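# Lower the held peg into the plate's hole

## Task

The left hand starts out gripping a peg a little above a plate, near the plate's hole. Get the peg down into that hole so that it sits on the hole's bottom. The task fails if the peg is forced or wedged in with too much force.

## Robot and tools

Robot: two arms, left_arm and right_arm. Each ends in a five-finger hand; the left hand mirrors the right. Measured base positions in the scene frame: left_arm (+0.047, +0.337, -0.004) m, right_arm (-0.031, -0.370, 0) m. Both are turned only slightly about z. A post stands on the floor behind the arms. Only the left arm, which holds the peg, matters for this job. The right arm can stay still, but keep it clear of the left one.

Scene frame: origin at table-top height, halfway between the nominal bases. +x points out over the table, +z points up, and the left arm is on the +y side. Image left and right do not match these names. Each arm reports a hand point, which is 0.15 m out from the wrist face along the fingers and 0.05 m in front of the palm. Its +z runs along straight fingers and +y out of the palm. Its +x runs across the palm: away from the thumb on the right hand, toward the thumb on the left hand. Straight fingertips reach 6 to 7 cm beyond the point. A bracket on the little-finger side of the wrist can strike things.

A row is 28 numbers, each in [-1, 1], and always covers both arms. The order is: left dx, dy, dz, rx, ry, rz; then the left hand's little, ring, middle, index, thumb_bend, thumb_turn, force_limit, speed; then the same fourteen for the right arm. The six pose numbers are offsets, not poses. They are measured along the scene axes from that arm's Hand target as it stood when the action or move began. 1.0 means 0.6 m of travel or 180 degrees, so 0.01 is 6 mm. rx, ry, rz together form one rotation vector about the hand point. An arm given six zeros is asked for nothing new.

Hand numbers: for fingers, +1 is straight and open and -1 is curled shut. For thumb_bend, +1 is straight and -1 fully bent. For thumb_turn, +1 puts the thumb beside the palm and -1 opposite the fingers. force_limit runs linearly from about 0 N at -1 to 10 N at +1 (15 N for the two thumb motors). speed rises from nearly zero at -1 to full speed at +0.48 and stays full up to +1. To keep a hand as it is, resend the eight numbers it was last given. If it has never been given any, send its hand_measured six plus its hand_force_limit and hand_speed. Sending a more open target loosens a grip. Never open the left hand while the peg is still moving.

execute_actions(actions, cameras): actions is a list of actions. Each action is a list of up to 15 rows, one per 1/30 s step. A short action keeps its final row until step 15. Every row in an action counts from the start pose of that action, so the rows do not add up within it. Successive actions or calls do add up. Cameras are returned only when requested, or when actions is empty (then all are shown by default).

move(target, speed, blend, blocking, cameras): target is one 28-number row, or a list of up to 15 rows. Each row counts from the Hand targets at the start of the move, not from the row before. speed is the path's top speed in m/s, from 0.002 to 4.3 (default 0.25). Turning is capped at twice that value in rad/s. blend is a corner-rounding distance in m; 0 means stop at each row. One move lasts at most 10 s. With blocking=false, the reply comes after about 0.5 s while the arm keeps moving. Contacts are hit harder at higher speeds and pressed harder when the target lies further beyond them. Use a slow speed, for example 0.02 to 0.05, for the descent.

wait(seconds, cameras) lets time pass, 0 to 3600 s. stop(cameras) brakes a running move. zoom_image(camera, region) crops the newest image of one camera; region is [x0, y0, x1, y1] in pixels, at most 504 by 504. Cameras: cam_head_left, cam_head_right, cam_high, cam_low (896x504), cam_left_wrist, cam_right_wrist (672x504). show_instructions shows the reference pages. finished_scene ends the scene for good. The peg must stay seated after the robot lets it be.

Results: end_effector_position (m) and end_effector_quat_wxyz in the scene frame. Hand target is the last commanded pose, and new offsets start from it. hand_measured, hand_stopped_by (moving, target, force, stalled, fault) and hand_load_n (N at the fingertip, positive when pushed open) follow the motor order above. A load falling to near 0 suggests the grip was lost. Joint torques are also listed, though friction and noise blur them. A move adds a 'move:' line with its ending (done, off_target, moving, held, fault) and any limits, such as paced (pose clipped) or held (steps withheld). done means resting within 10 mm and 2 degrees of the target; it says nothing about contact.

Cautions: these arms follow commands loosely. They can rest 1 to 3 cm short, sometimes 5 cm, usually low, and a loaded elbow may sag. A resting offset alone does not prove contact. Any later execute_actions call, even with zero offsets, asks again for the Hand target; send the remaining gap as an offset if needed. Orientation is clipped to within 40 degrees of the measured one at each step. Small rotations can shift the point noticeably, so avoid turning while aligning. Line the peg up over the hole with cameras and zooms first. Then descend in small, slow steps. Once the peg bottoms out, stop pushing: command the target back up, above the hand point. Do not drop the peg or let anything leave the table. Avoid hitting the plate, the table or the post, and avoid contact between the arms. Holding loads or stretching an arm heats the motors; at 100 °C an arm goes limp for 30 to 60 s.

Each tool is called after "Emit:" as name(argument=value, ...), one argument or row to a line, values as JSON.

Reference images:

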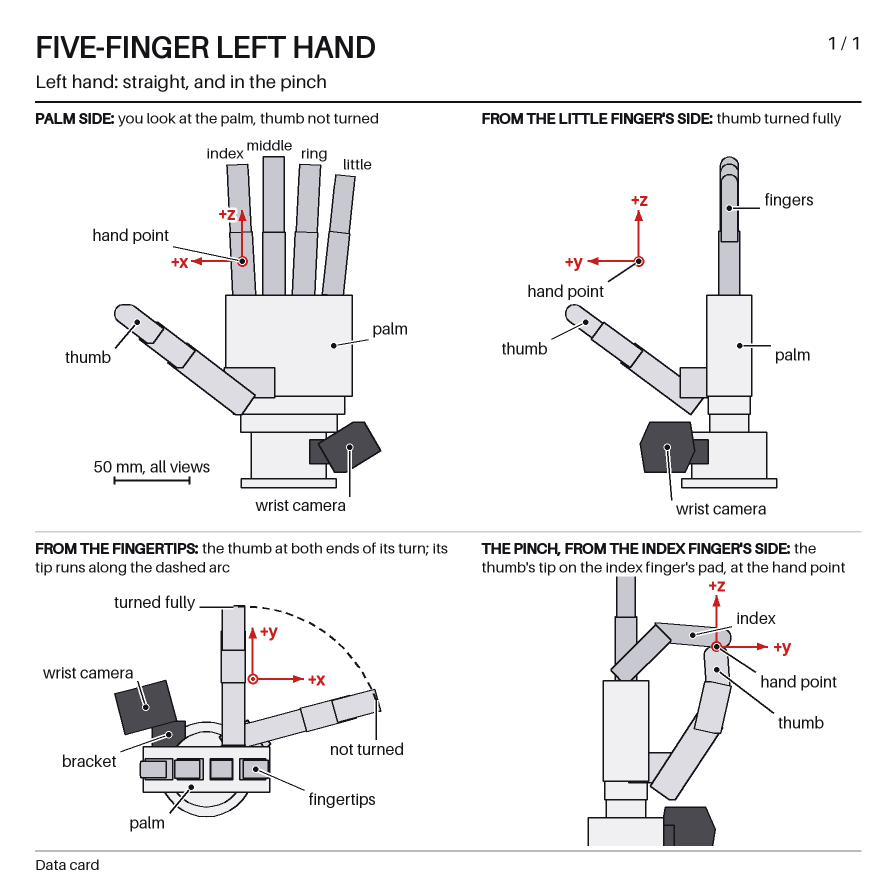

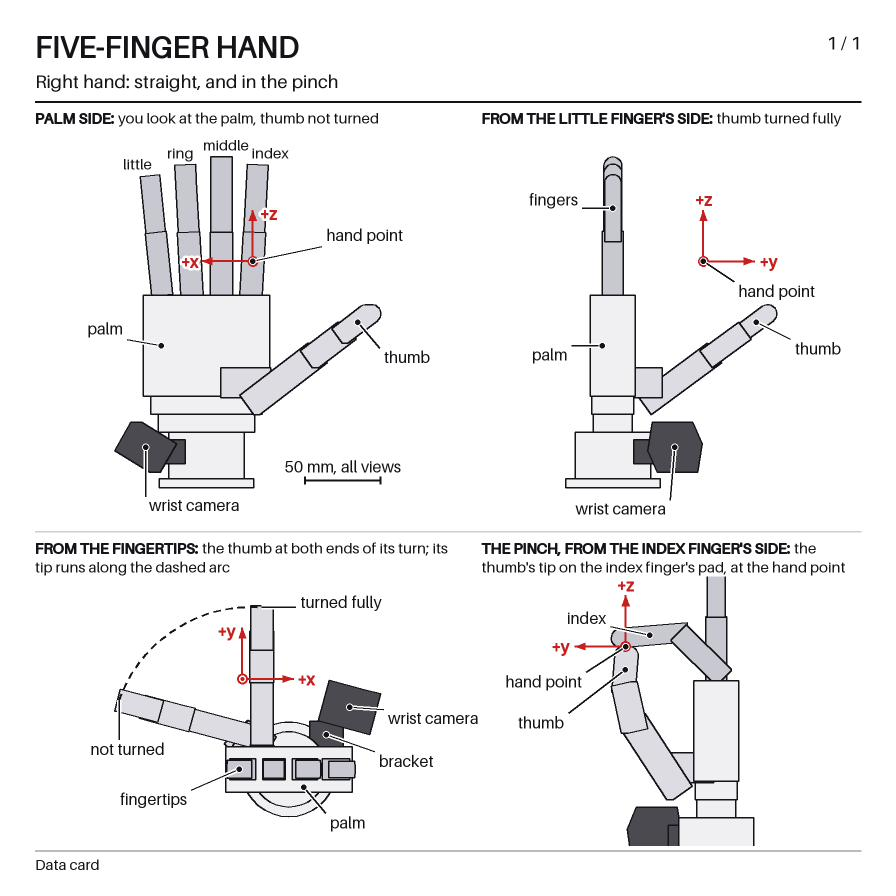

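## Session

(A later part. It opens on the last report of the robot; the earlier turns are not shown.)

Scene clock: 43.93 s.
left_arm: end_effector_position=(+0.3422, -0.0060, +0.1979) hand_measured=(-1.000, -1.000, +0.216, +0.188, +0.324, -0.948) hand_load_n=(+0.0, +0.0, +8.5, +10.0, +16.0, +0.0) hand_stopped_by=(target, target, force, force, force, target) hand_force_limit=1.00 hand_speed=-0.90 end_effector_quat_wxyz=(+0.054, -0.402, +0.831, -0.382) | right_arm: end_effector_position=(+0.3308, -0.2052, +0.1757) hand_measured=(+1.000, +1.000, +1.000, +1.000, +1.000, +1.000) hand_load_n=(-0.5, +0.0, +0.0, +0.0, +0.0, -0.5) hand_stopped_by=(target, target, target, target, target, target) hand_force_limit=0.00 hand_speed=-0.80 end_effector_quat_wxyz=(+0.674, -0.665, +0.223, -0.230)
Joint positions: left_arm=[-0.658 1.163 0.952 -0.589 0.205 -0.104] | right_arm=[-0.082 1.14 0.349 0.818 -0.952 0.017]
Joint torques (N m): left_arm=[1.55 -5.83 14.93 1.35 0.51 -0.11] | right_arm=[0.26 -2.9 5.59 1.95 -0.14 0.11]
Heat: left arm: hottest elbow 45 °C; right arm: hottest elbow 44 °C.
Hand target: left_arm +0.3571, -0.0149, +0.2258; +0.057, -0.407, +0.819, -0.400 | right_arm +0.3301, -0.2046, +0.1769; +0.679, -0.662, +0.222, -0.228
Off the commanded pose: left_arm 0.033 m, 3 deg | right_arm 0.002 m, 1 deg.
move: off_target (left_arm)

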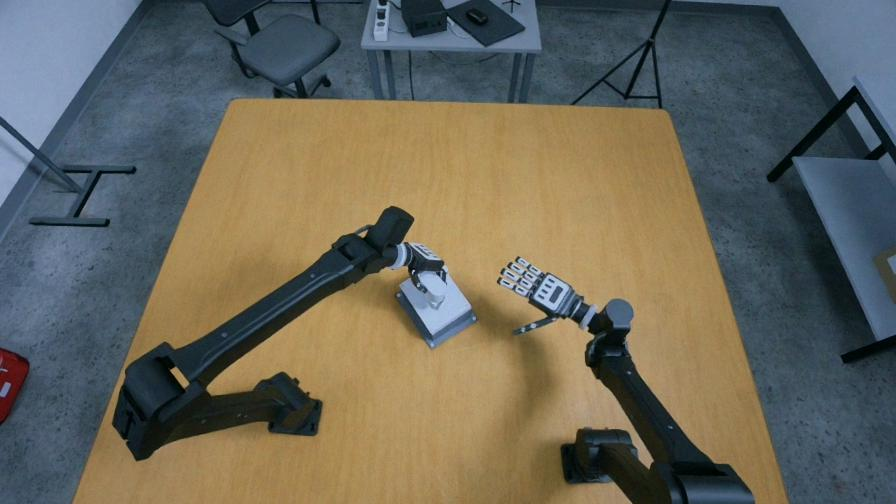

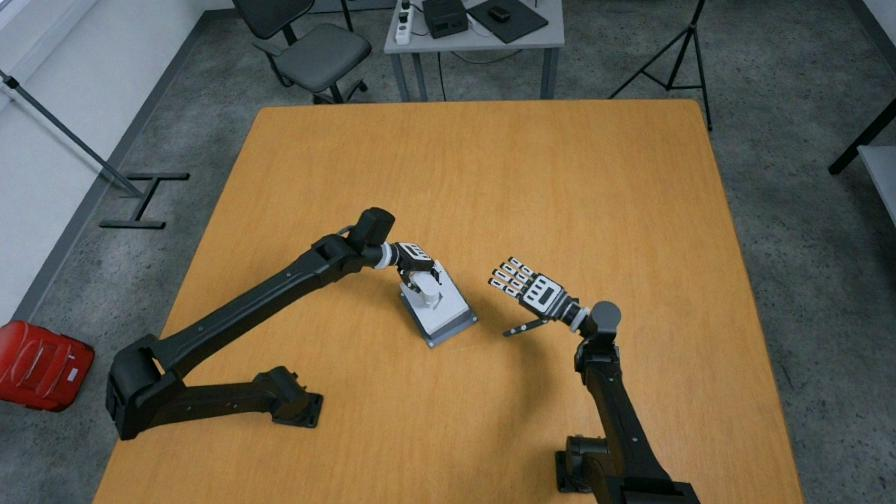

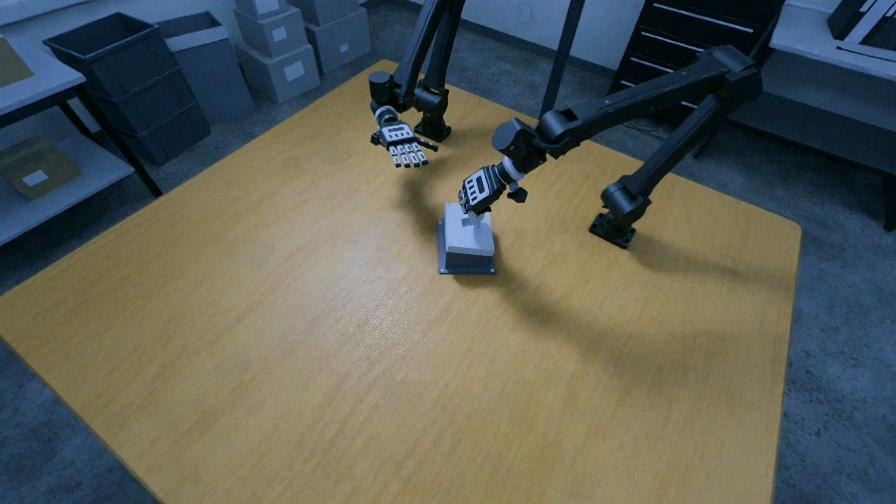

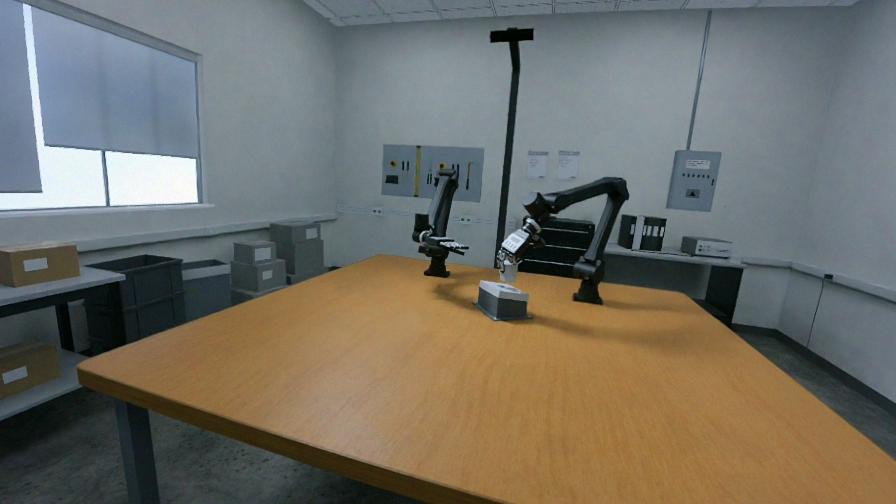

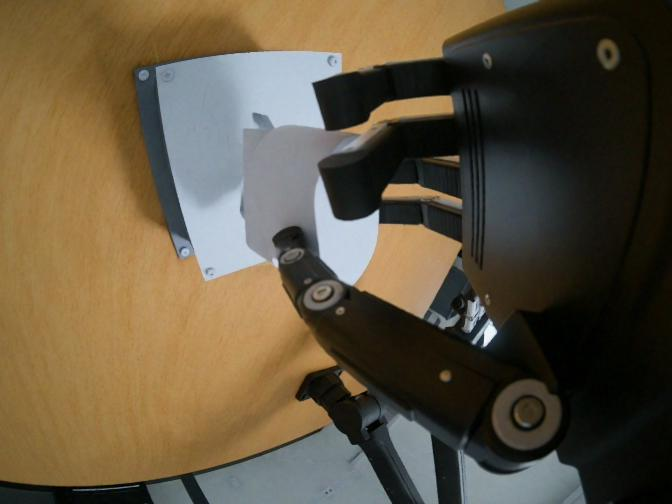

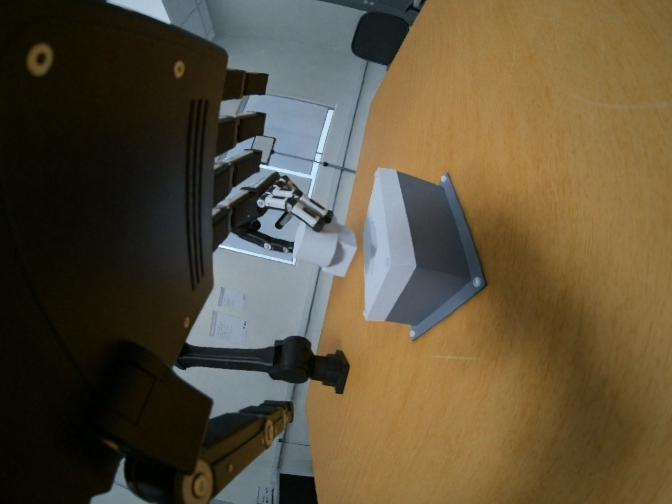

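Emit:
move(
  target=[0.026,-0.011,0,0,0,-0.0556,-1,-1,0.216,0.188,0.324,-0.948,1.0,-0.9,0,0,0,0,0,0,1,1,1,1,1,1,0,-0.8],
  speed=0.05,
  cameras=["cam_left_wrist","cam_right_wrist","cam_low","cam_head_left","cam_head_right"],
)

Emit:
zoom_image(
  camera="cam_right_wrist",
  region=[290, 180, 400, 290],
)

Emit:
zoom_image(
  camera="cam_left_wrist",
  region=[200, 90, 340, 290],
)

Emit:
zoom_image(
  camera="cam_low",
  region=[480, 240, 540, 310],
)

Emit:
zoom_image(
  camera="cam_head_right",
  region=[400, 255, 460, 325],
)

Scene clock: 50.70 s.
left_arm: end_effector_position=(+0.3567, -0.0148, +0.2001) hand_measured=(-1.000, -1.000, +0.216, +0.188, +0.324, -0.948) hand_load_n=(+0.0, +0.0, +8.5, +10.0, +16.0, +0.0) hand_stopped_by=(target, target, force, force, force, target) hand_force_limit=1.00 hand_speed=-0.90 end_effector_quat_wxyz=(+0.012, -0.341, +0.857, -0.387) | right_arm: end_effector_position=(+0.3308, -0.2052, +0.1757) hand_measured=(+1.000, +1.000, +1.000, +1.000, +1.000, +1.000) hand_load_n=(-0.5, +0.0, +0.0, +0.0, +0.0, +0.0) hand_stopped_by=(target, target, target, target, target, target) hand_force_limit=0.00 hand_speed=-0.80 end_effector_quat_wxyz=(+0.674, -0.665, +0.223, -0.230)
Joint positions: left_arm=[-0.609 1.255 1.034 -0.626 0.361 0.032] | right_arm=[-0.082 1.14 0.349 0.818 -0.952 0.017]
Joint torques (N m): left_arm=[1.55 -6.95 14.79 1.24 0.69 0.14] | right_arm=[0.32 -2.84 5.6 1.94 -0.14 0.11]
Heat: left arm: hottest elbow 45 °C; right arm: hottest elbow 44 °C.
Hand target: left_arm +0.3727, -0.0216, +0.2258; +0.022, -0.334, +0.852, -0.404 | right_arm +0.3301, -0.2046, +0.1769; +0.679, -0.662, +0.222, -0.228
Off the commanded pose: left_arm 0.031 m, 3 deg | right_arm 0.002 m, 1 deg.
move: off_target (left_arm)
Images, in order (width x height): cam_head_left 896x504, cam_head_right 896x504, cam_low 896x504, cam_left_wrist 672x504, cam_right_wrist 672x504.

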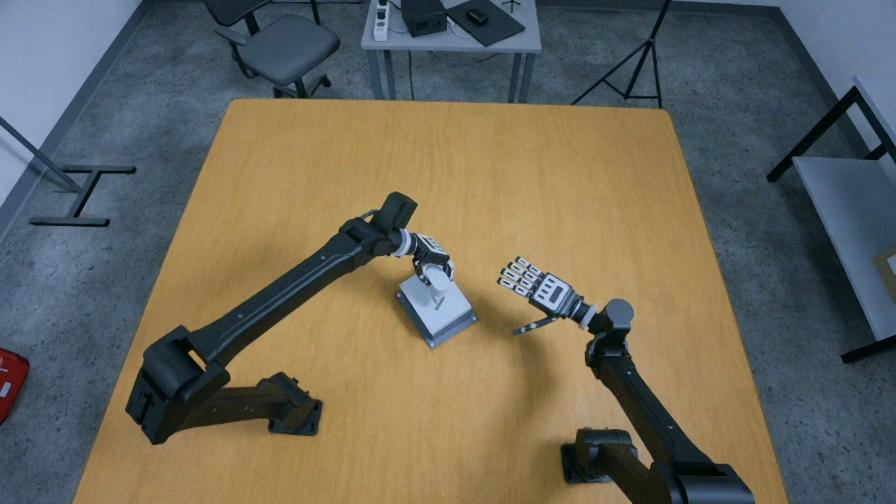

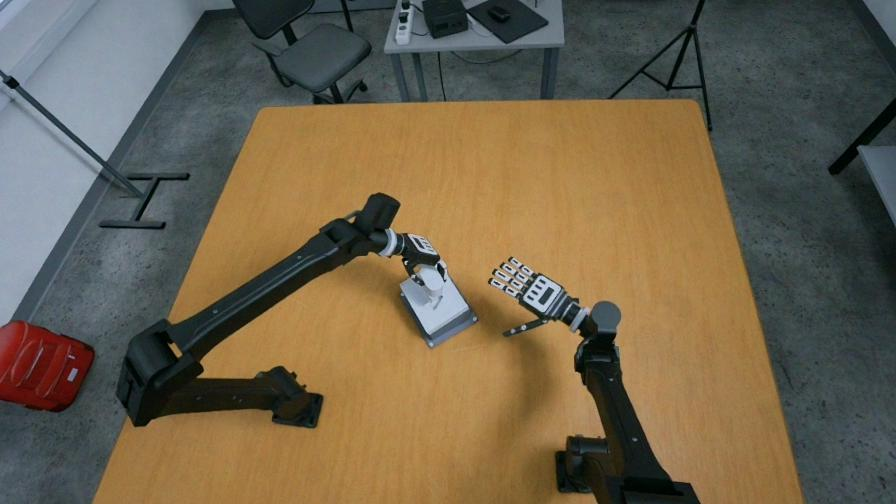

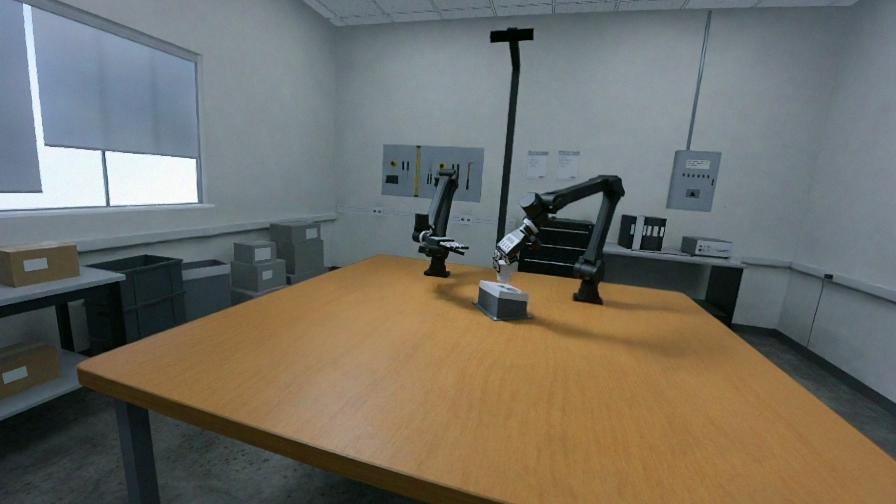

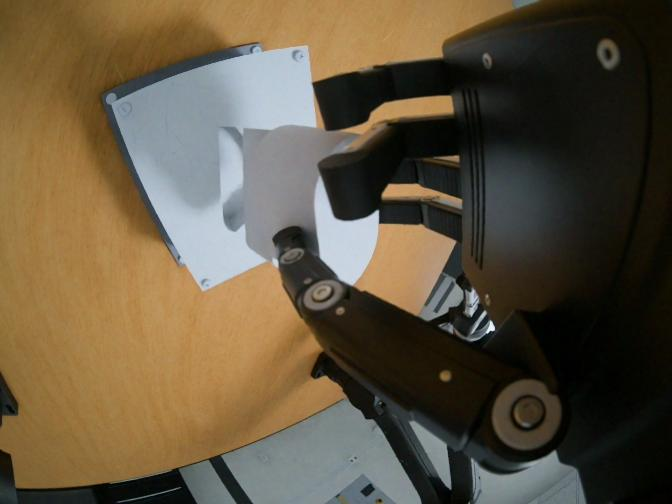

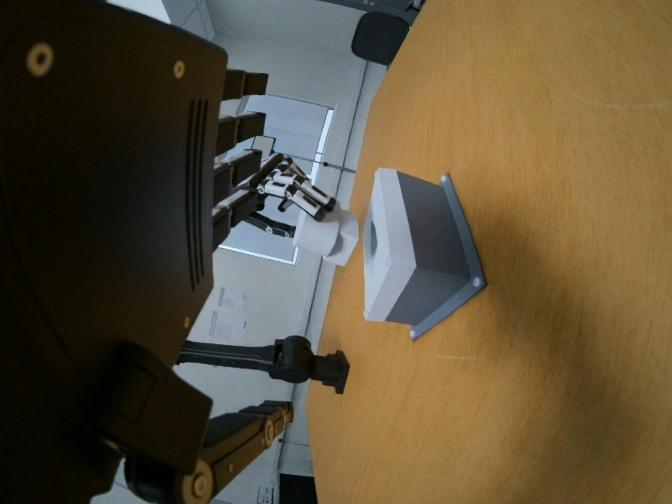

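Scaled by 4.582 from the camera's image (finer frame: 960x720).

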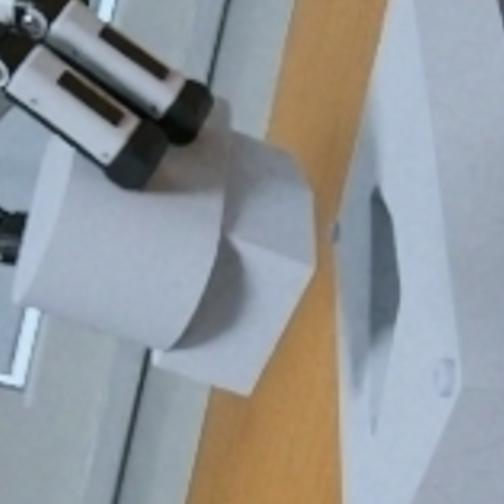

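Scaled by 2.520 from the camera's image (finer frame: 960x720).

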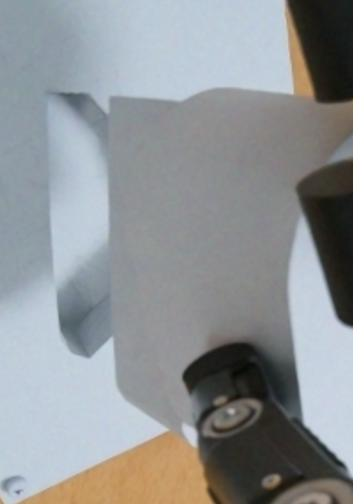

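Scaled by 7.200 from the camera's image (finer frame: 1280x720).

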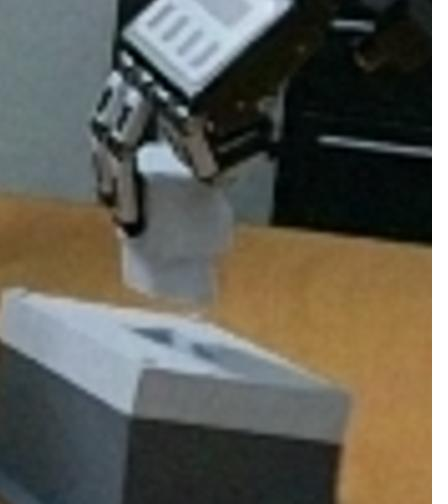

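Scaled by 7.200 from the camera's image (finer frame: 1280x720).

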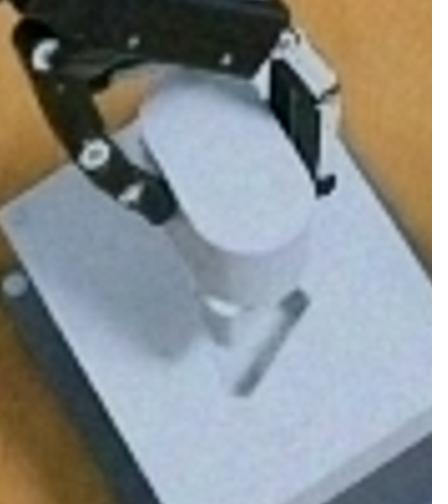

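Emit:
zoom_image(
  camera="cam_right_wrist",
  region=[290, 200, 370, 280],
)

Emit:
zoom_image(
  camera="cam_right_wrist",
  region=[210, 80, 370, 280],
)

Scaled by 6.300 from the camera's image (finer frame: 960x720).

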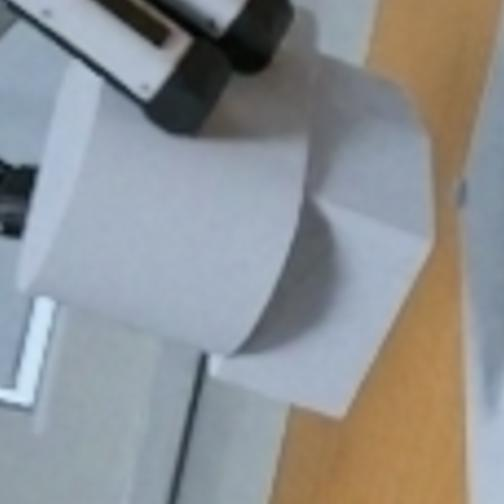

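Scaled by 2.520 from the camera's image (finer frame: 960x720).

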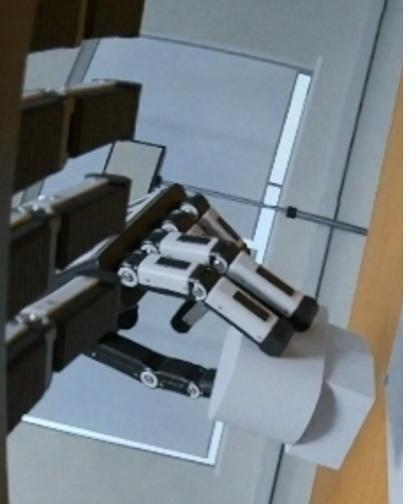

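Emit:
zoom_image(
  camera="cam_low",
  region=[490, 255, 520, 285],
)

Emit:
zoom_image(
  camera="cam_head_left",
  region=[410, 260, 460, 310],
)

Scaled by 16.800 from the camera's image (finer frame: 1280x720).

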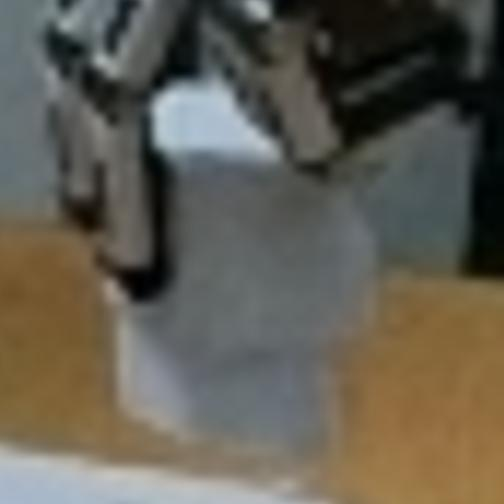

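Scaled by 10.080 from the camera's image (finer frame: 1280x720).

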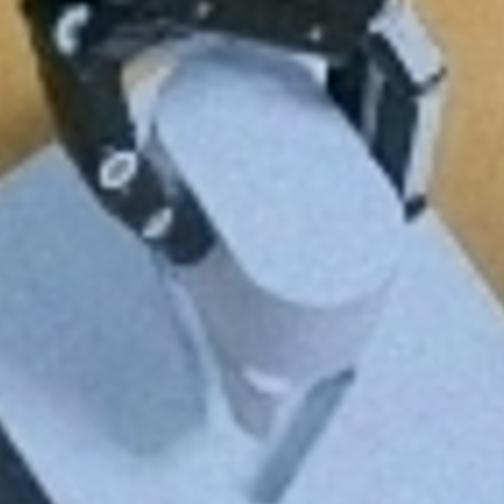

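Emit:
zoom_image(
  camera="cam_right_wrist",
  region=[350, 190, 410, 290],
)

Scaled by 5.040 from the camera's image (finer frame: 960x720).

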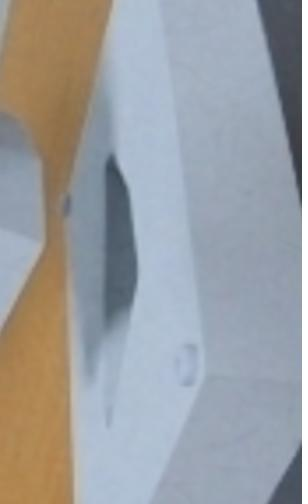

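Emit:
zoom_image(
  camera="cam_low",
  region=[470, 265, 540, 325],
)

Emit:
zoom_image(
  camera="cam_low",
  region=[485, 250, 525, 290],
)

Scaled by 7.200 from the camera's image (finer frame: 1280x720).

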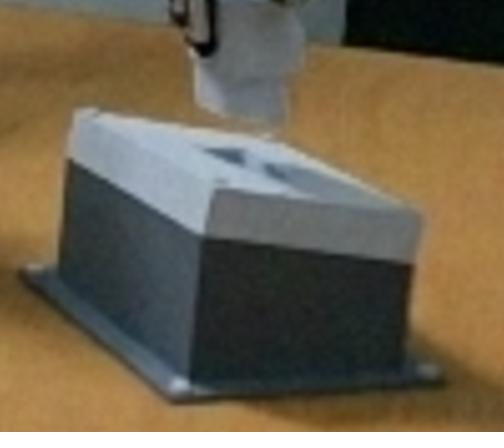

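Scaled by 12.600 from the camera's image (finer frame: 1280x720).

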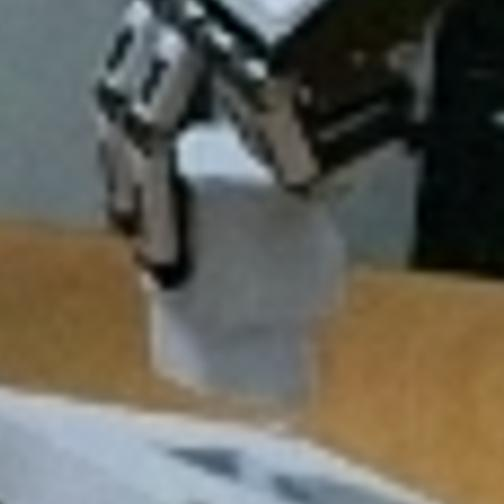

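Emit:
move(
  target=[-0.0027,0.0133,-0.022,-0.0333,-0.0167,0,-1,-1,0.216,0.188,0.324,-0.948,1.0,-0.9,0,0,0,0,0,0,1,1,1,1,1,1,0,-0.8],
  speed=0.05,
  cameras=["cam_left_wrist","cam_right_wrist","cam_low","cam_head_left","cam_head_right"],
)

Emit:
zoom_image(
  camera="cam_right_wrist",
  region=[290, 190, 390, 290],
)

Emit:
zoom_image(
  camera="cam_left_wrist",
  region=[200, 90, 340, 290],
)

Emit:
zoom_image(
  camera="cam_low",
  region=[485, 250, 525, 290],
)

Emit:
zoom_image(
  camera="cam_head_right",
  region=[400, 255, 460, 325],
)

Scene clock: 66.27 s.
left_arm: end_effector_position=(+0.3661, -0.0143, +0.2036) hand_measured=(-1.000, -1.000, +0.216, +0.188, +0.324, -0.948) hand_load_n=(+0.0, +0.0, +8.5, +10.0, +16.0, +0.0) hand_stopped_by=(target, target, force, force, force, target) hand_force_limit=1.00 hand_speed=-0.90 end_effector_quat_wxyz=(+0.019, -0.325, +0.837, -0.440) | right_arm: end_effector_position=(+0.3308, -0.2052, +0.1757) hand_measured=(+1.000, +1.000, +1.000, +1.000, +1.000, +1.000) hand_load_n=(+0.0, +0.0, +0.0, -0.5, +0.0, -0.5) hand_stopped_by=(target, target, target, target, target, target) hand_force_limit=0.00 hand_speed=-0.80 end_effector_quat_wxyz=(+0.674, -0.665, +0.223, -0.230)
Joint positions: left_arm=[-0.573 1.222 0.967 -0.482 0.426 0.033] | right_arm=[-0.082 1.14 0.349 0.818 -0.952 0.017]
Joint torques (N m): left_arm=[1.49 -8.06 9.05 3.36 0.71 0.01] | right_arm=[0.32 -2.84 5.59 1.95 -0.14 0.11]
Heat: left arm: hottest elbow 49 °C; right arm: hottest elbow 44 °C.
Hand target: left_arm +0.3710, -0.0136, +0.2125; +0.027, -0.324, +0.828, -0.456 | right_arm +0.3301, -0.2046, +0.1769; +0.679, -0.662, +0.222, -0.228
Off the commanded pose: left_arm 0.010 m, 2 deg | right_arm 0.002 m, 1 deg.
move: done
Images, in order (width x height): cam_head_left 896x504, cam_head_right 896x504, cam_low 896x504, cam_left_wrist 672x504, cam_right_wrist 672x504.

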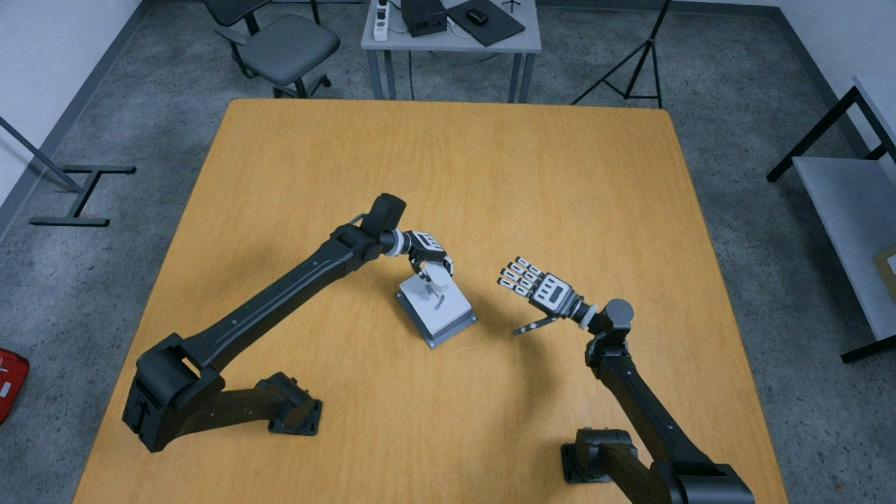

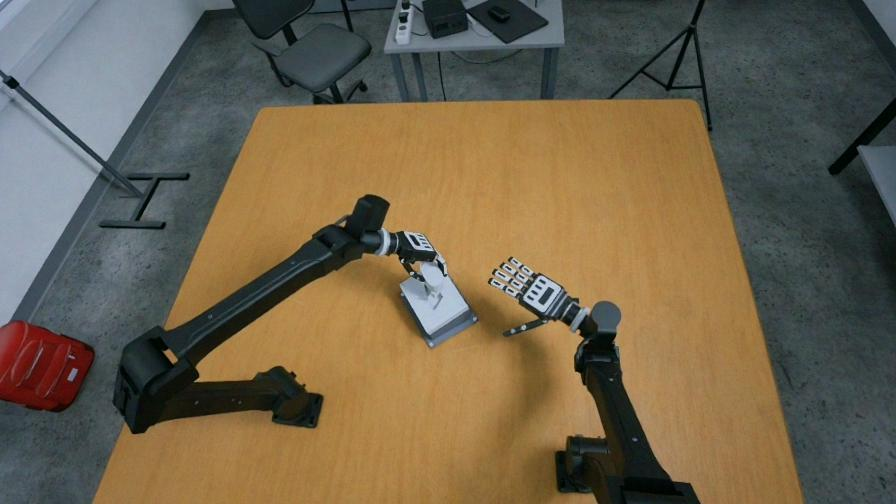

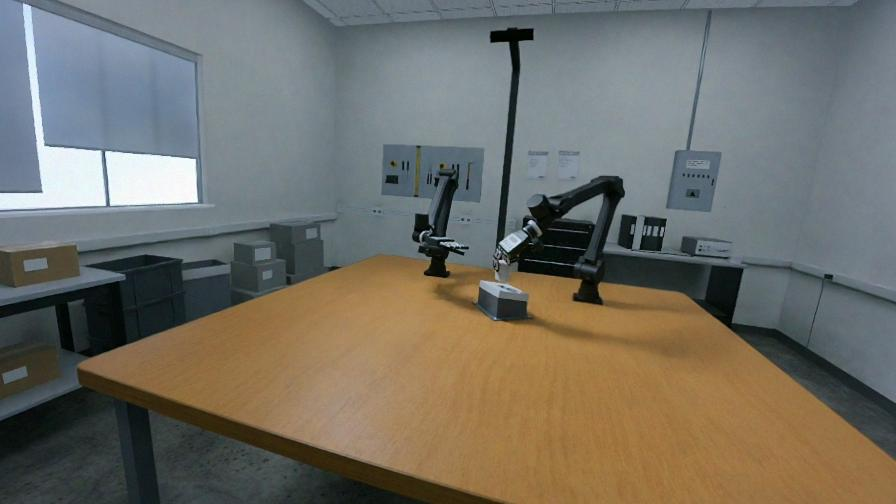

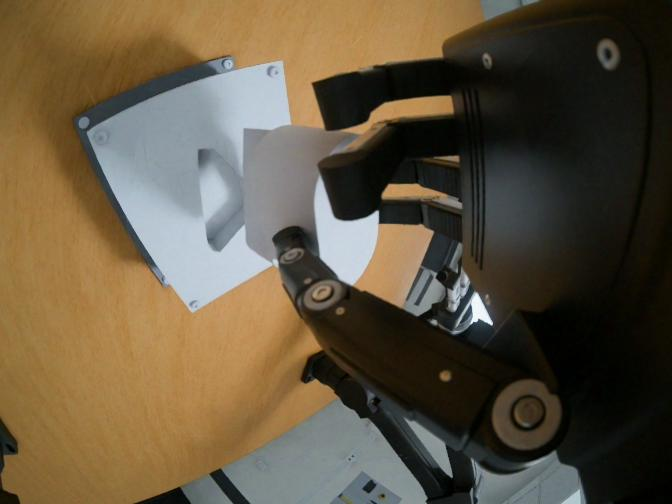

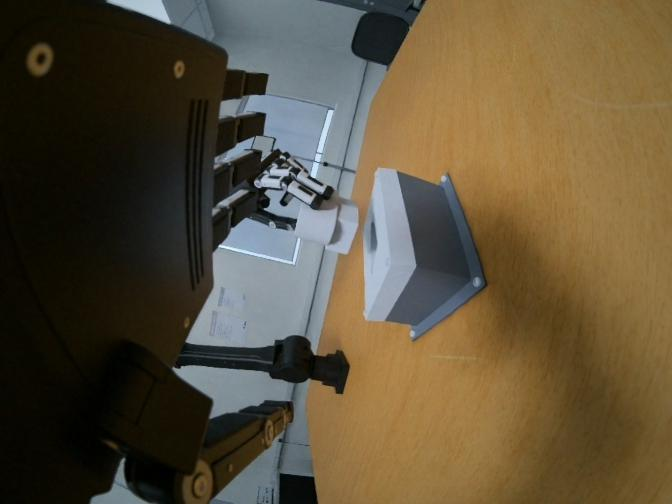

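Scaled by 5.040 from the camera's image (finer frame: 960x720).

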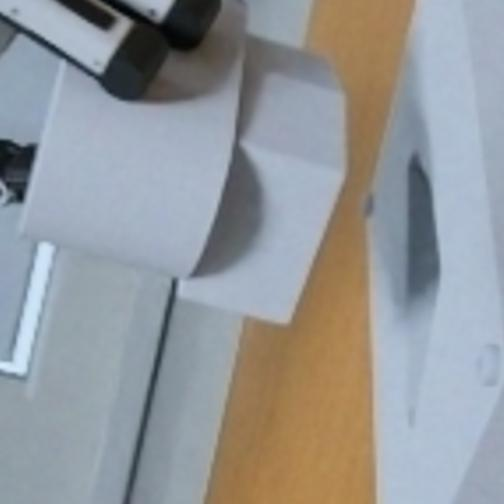

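Scaled by 2.520 from the camera's image (finer frame: 960x720).

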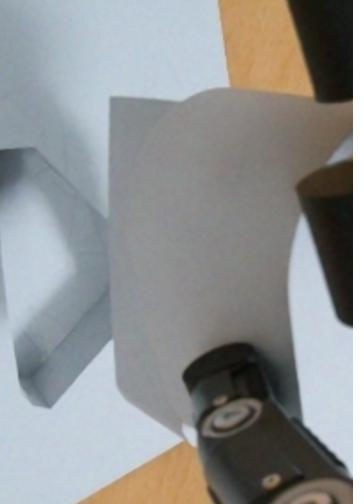

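Scaled by 12.600 from the camera's image (finer frame: 1280x720).

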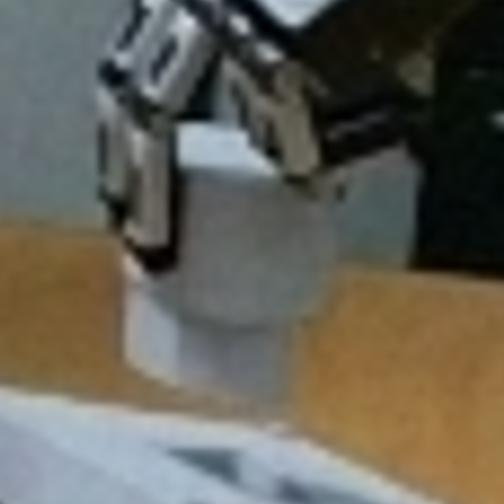

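Scaled by 7.200 from the camera's image (finer frame: 1280x720).

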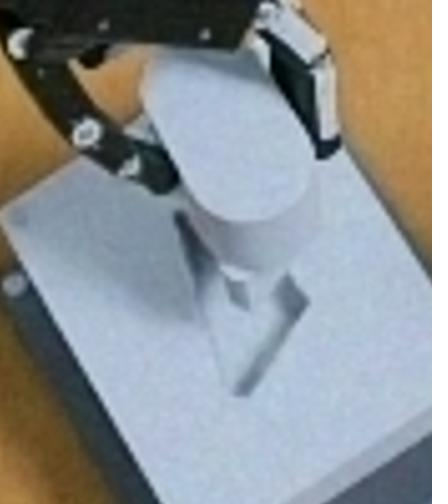

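Emit:
move(
  target=[-0.033,0.02,-0.025,-0.017,-0.02,0,-1,-1,0.216,0.188,0.324,-0.948,1.0,-0.9,0,0,0,0,0,0,1,1,1,1,1,1,0,-0.8],
  speed=0.05,
  cameras=["all"],
)

Scene clock: 70.10 s.
left_arm: end_effector_position=(+0.3463, -0.0016, +0.1885) hand_measured=(-1.000, -1.000, +0.216, +0.188, +0.324, -0.948) hand_load_n=(+0.0, +0.0, +8.5, +10.0, +16.0, +0.0) hand_stopped_by=(target, target, force, force, force, target) hand_force_limit=1.00 hand_speed=-0.90 end_effector_quat_wxyz=(+0.038, -0.309, +0.825, -0.472) | right_arm: end_effector_position=(+0.3308, -0.2052, +0.1757) hand_measured=(+1.000, +1.000, +1.000, +1.000, +1.000, +1.000) hand_load_n=(+0.0, +0.0, +0.0, +0.0, +0.0, +0.0) hand_stopped_by=(target, target, target, target, target, target) hand_force_limit=0.00 hand_speed=-0.80 end_effector_quat_wxyz=(+0.674, -0.665, +0.223, -0.230)
Joint positions: left_arm=[-0.572 1.132 0.821 -0.342 0.433 0.033] | right_arm=[-0.082 1.14 0.349 0.818 -0.952 0.017]
Joint torques (N m): left_arm=[1.55 -6.71 9.03 3.56 0.66 -0.06] | right_arm=[0.32 -2.84 5.59 1.94 -0.14 0.11]
Heat: left arm: hottest elbow 48 °C; right arm: hottest elbow 44 °C.
Hand target: left_arm +0.3512, -0.0016, +0.1976; +0.044, -0.310, +0.815, -0.488 | right_arm +0.3301, -0.2046, +0.1769; +0.679, -0.662, +0.222, -0.228
Off the commanded pose: left_arm 0.010 m, 2 deg | right_arm 0.002 m, 1 deg.
move: done

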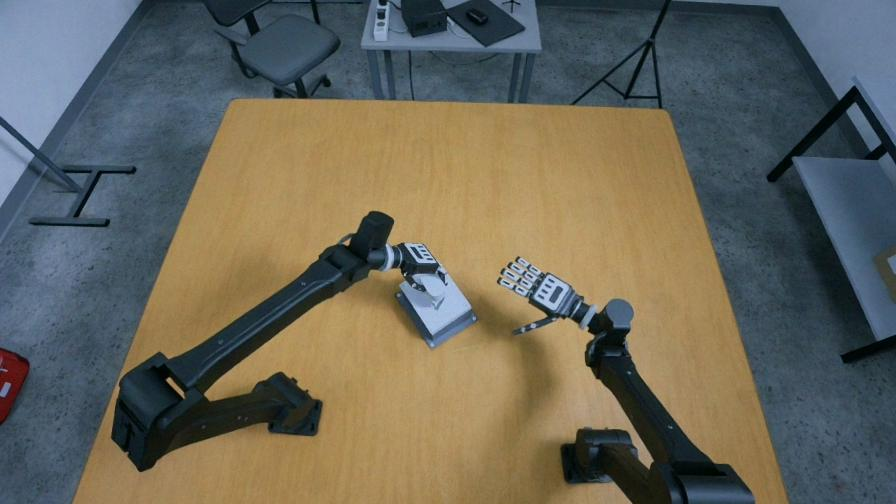

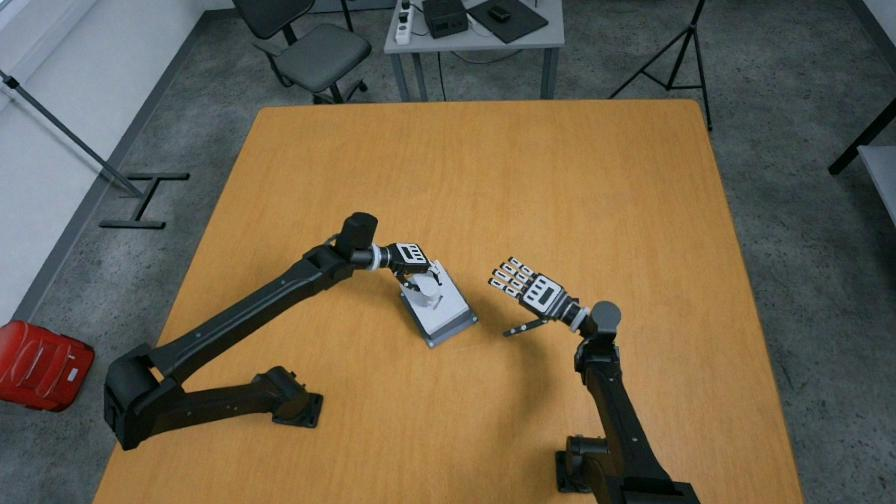

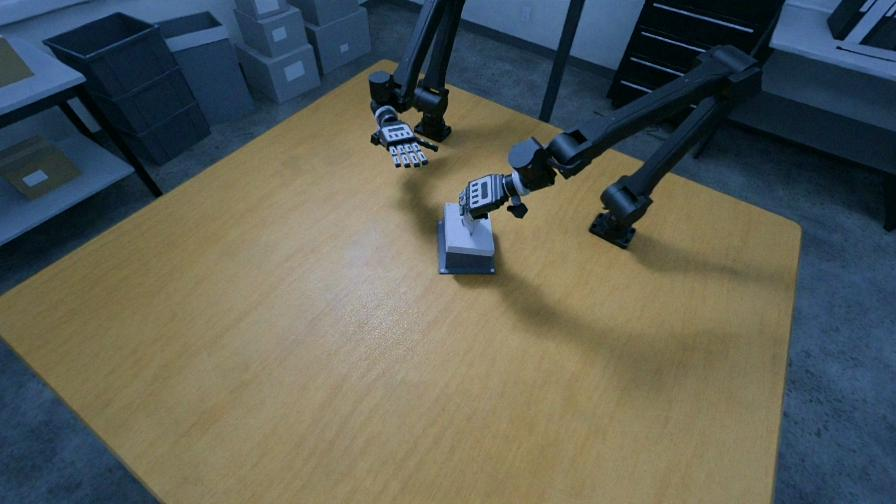

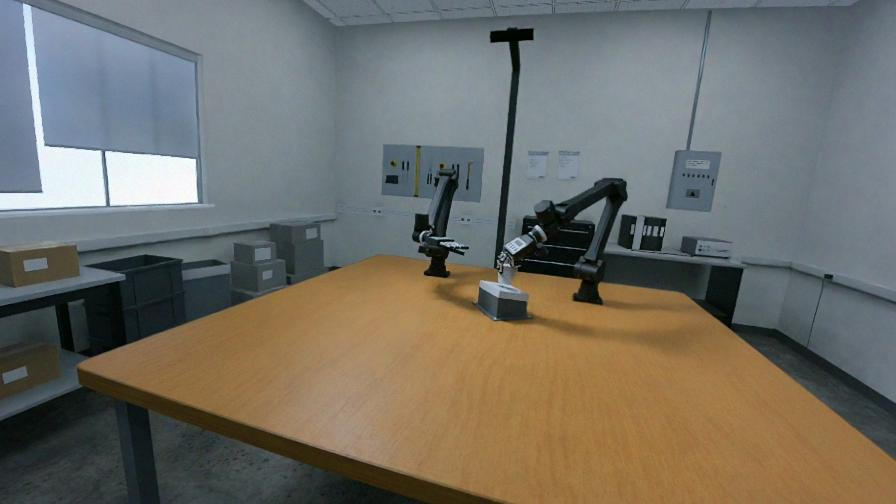

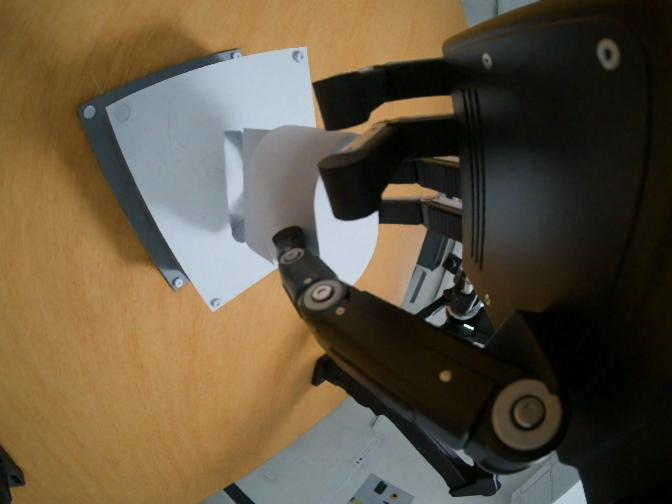

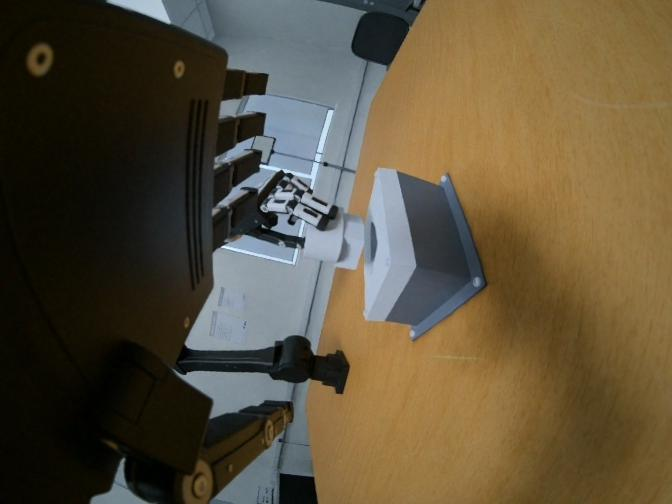

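Emit:
zoom_image(
  camera="cam_left_wrist",
  region=[170, 100, 290, 280],
)

Emit:
zoom_image(
  camera="cam_right_wrist",
  region=[280, 150, 440, 350],
)

Emit:
zoom_image(
  camera="cam_low",
  region=[465, 240, 545, 330],
)

Emit:
zoom_image(
  camera="cam_head_right",
  region=[380, 240, 490, 355],
)

Scaled by 2.800 from the camera's image (finer frame: 960x720).

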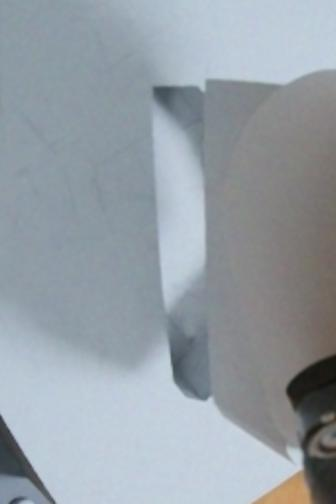

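Scaled by 2.520 from the camera's image (finer frame: 960x720).

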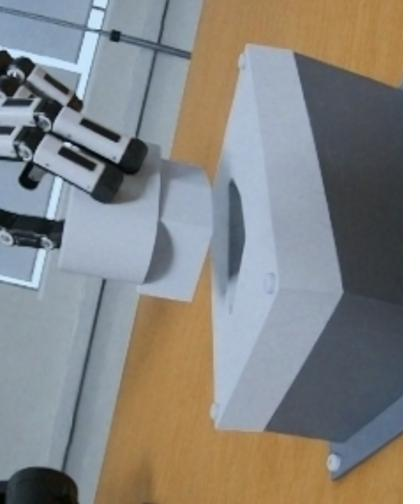

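Scaled by 5.600 from the camera's image (finer frame: 1280x720).

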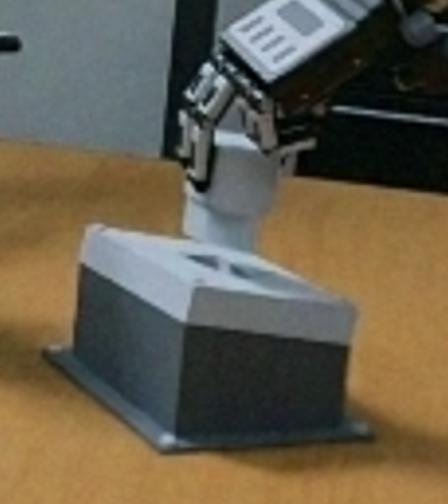

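Scaled by 4.383 from the camera's image (finer frame: 1280x720).

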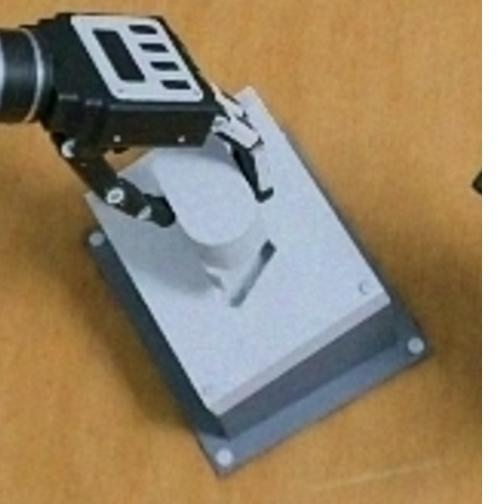

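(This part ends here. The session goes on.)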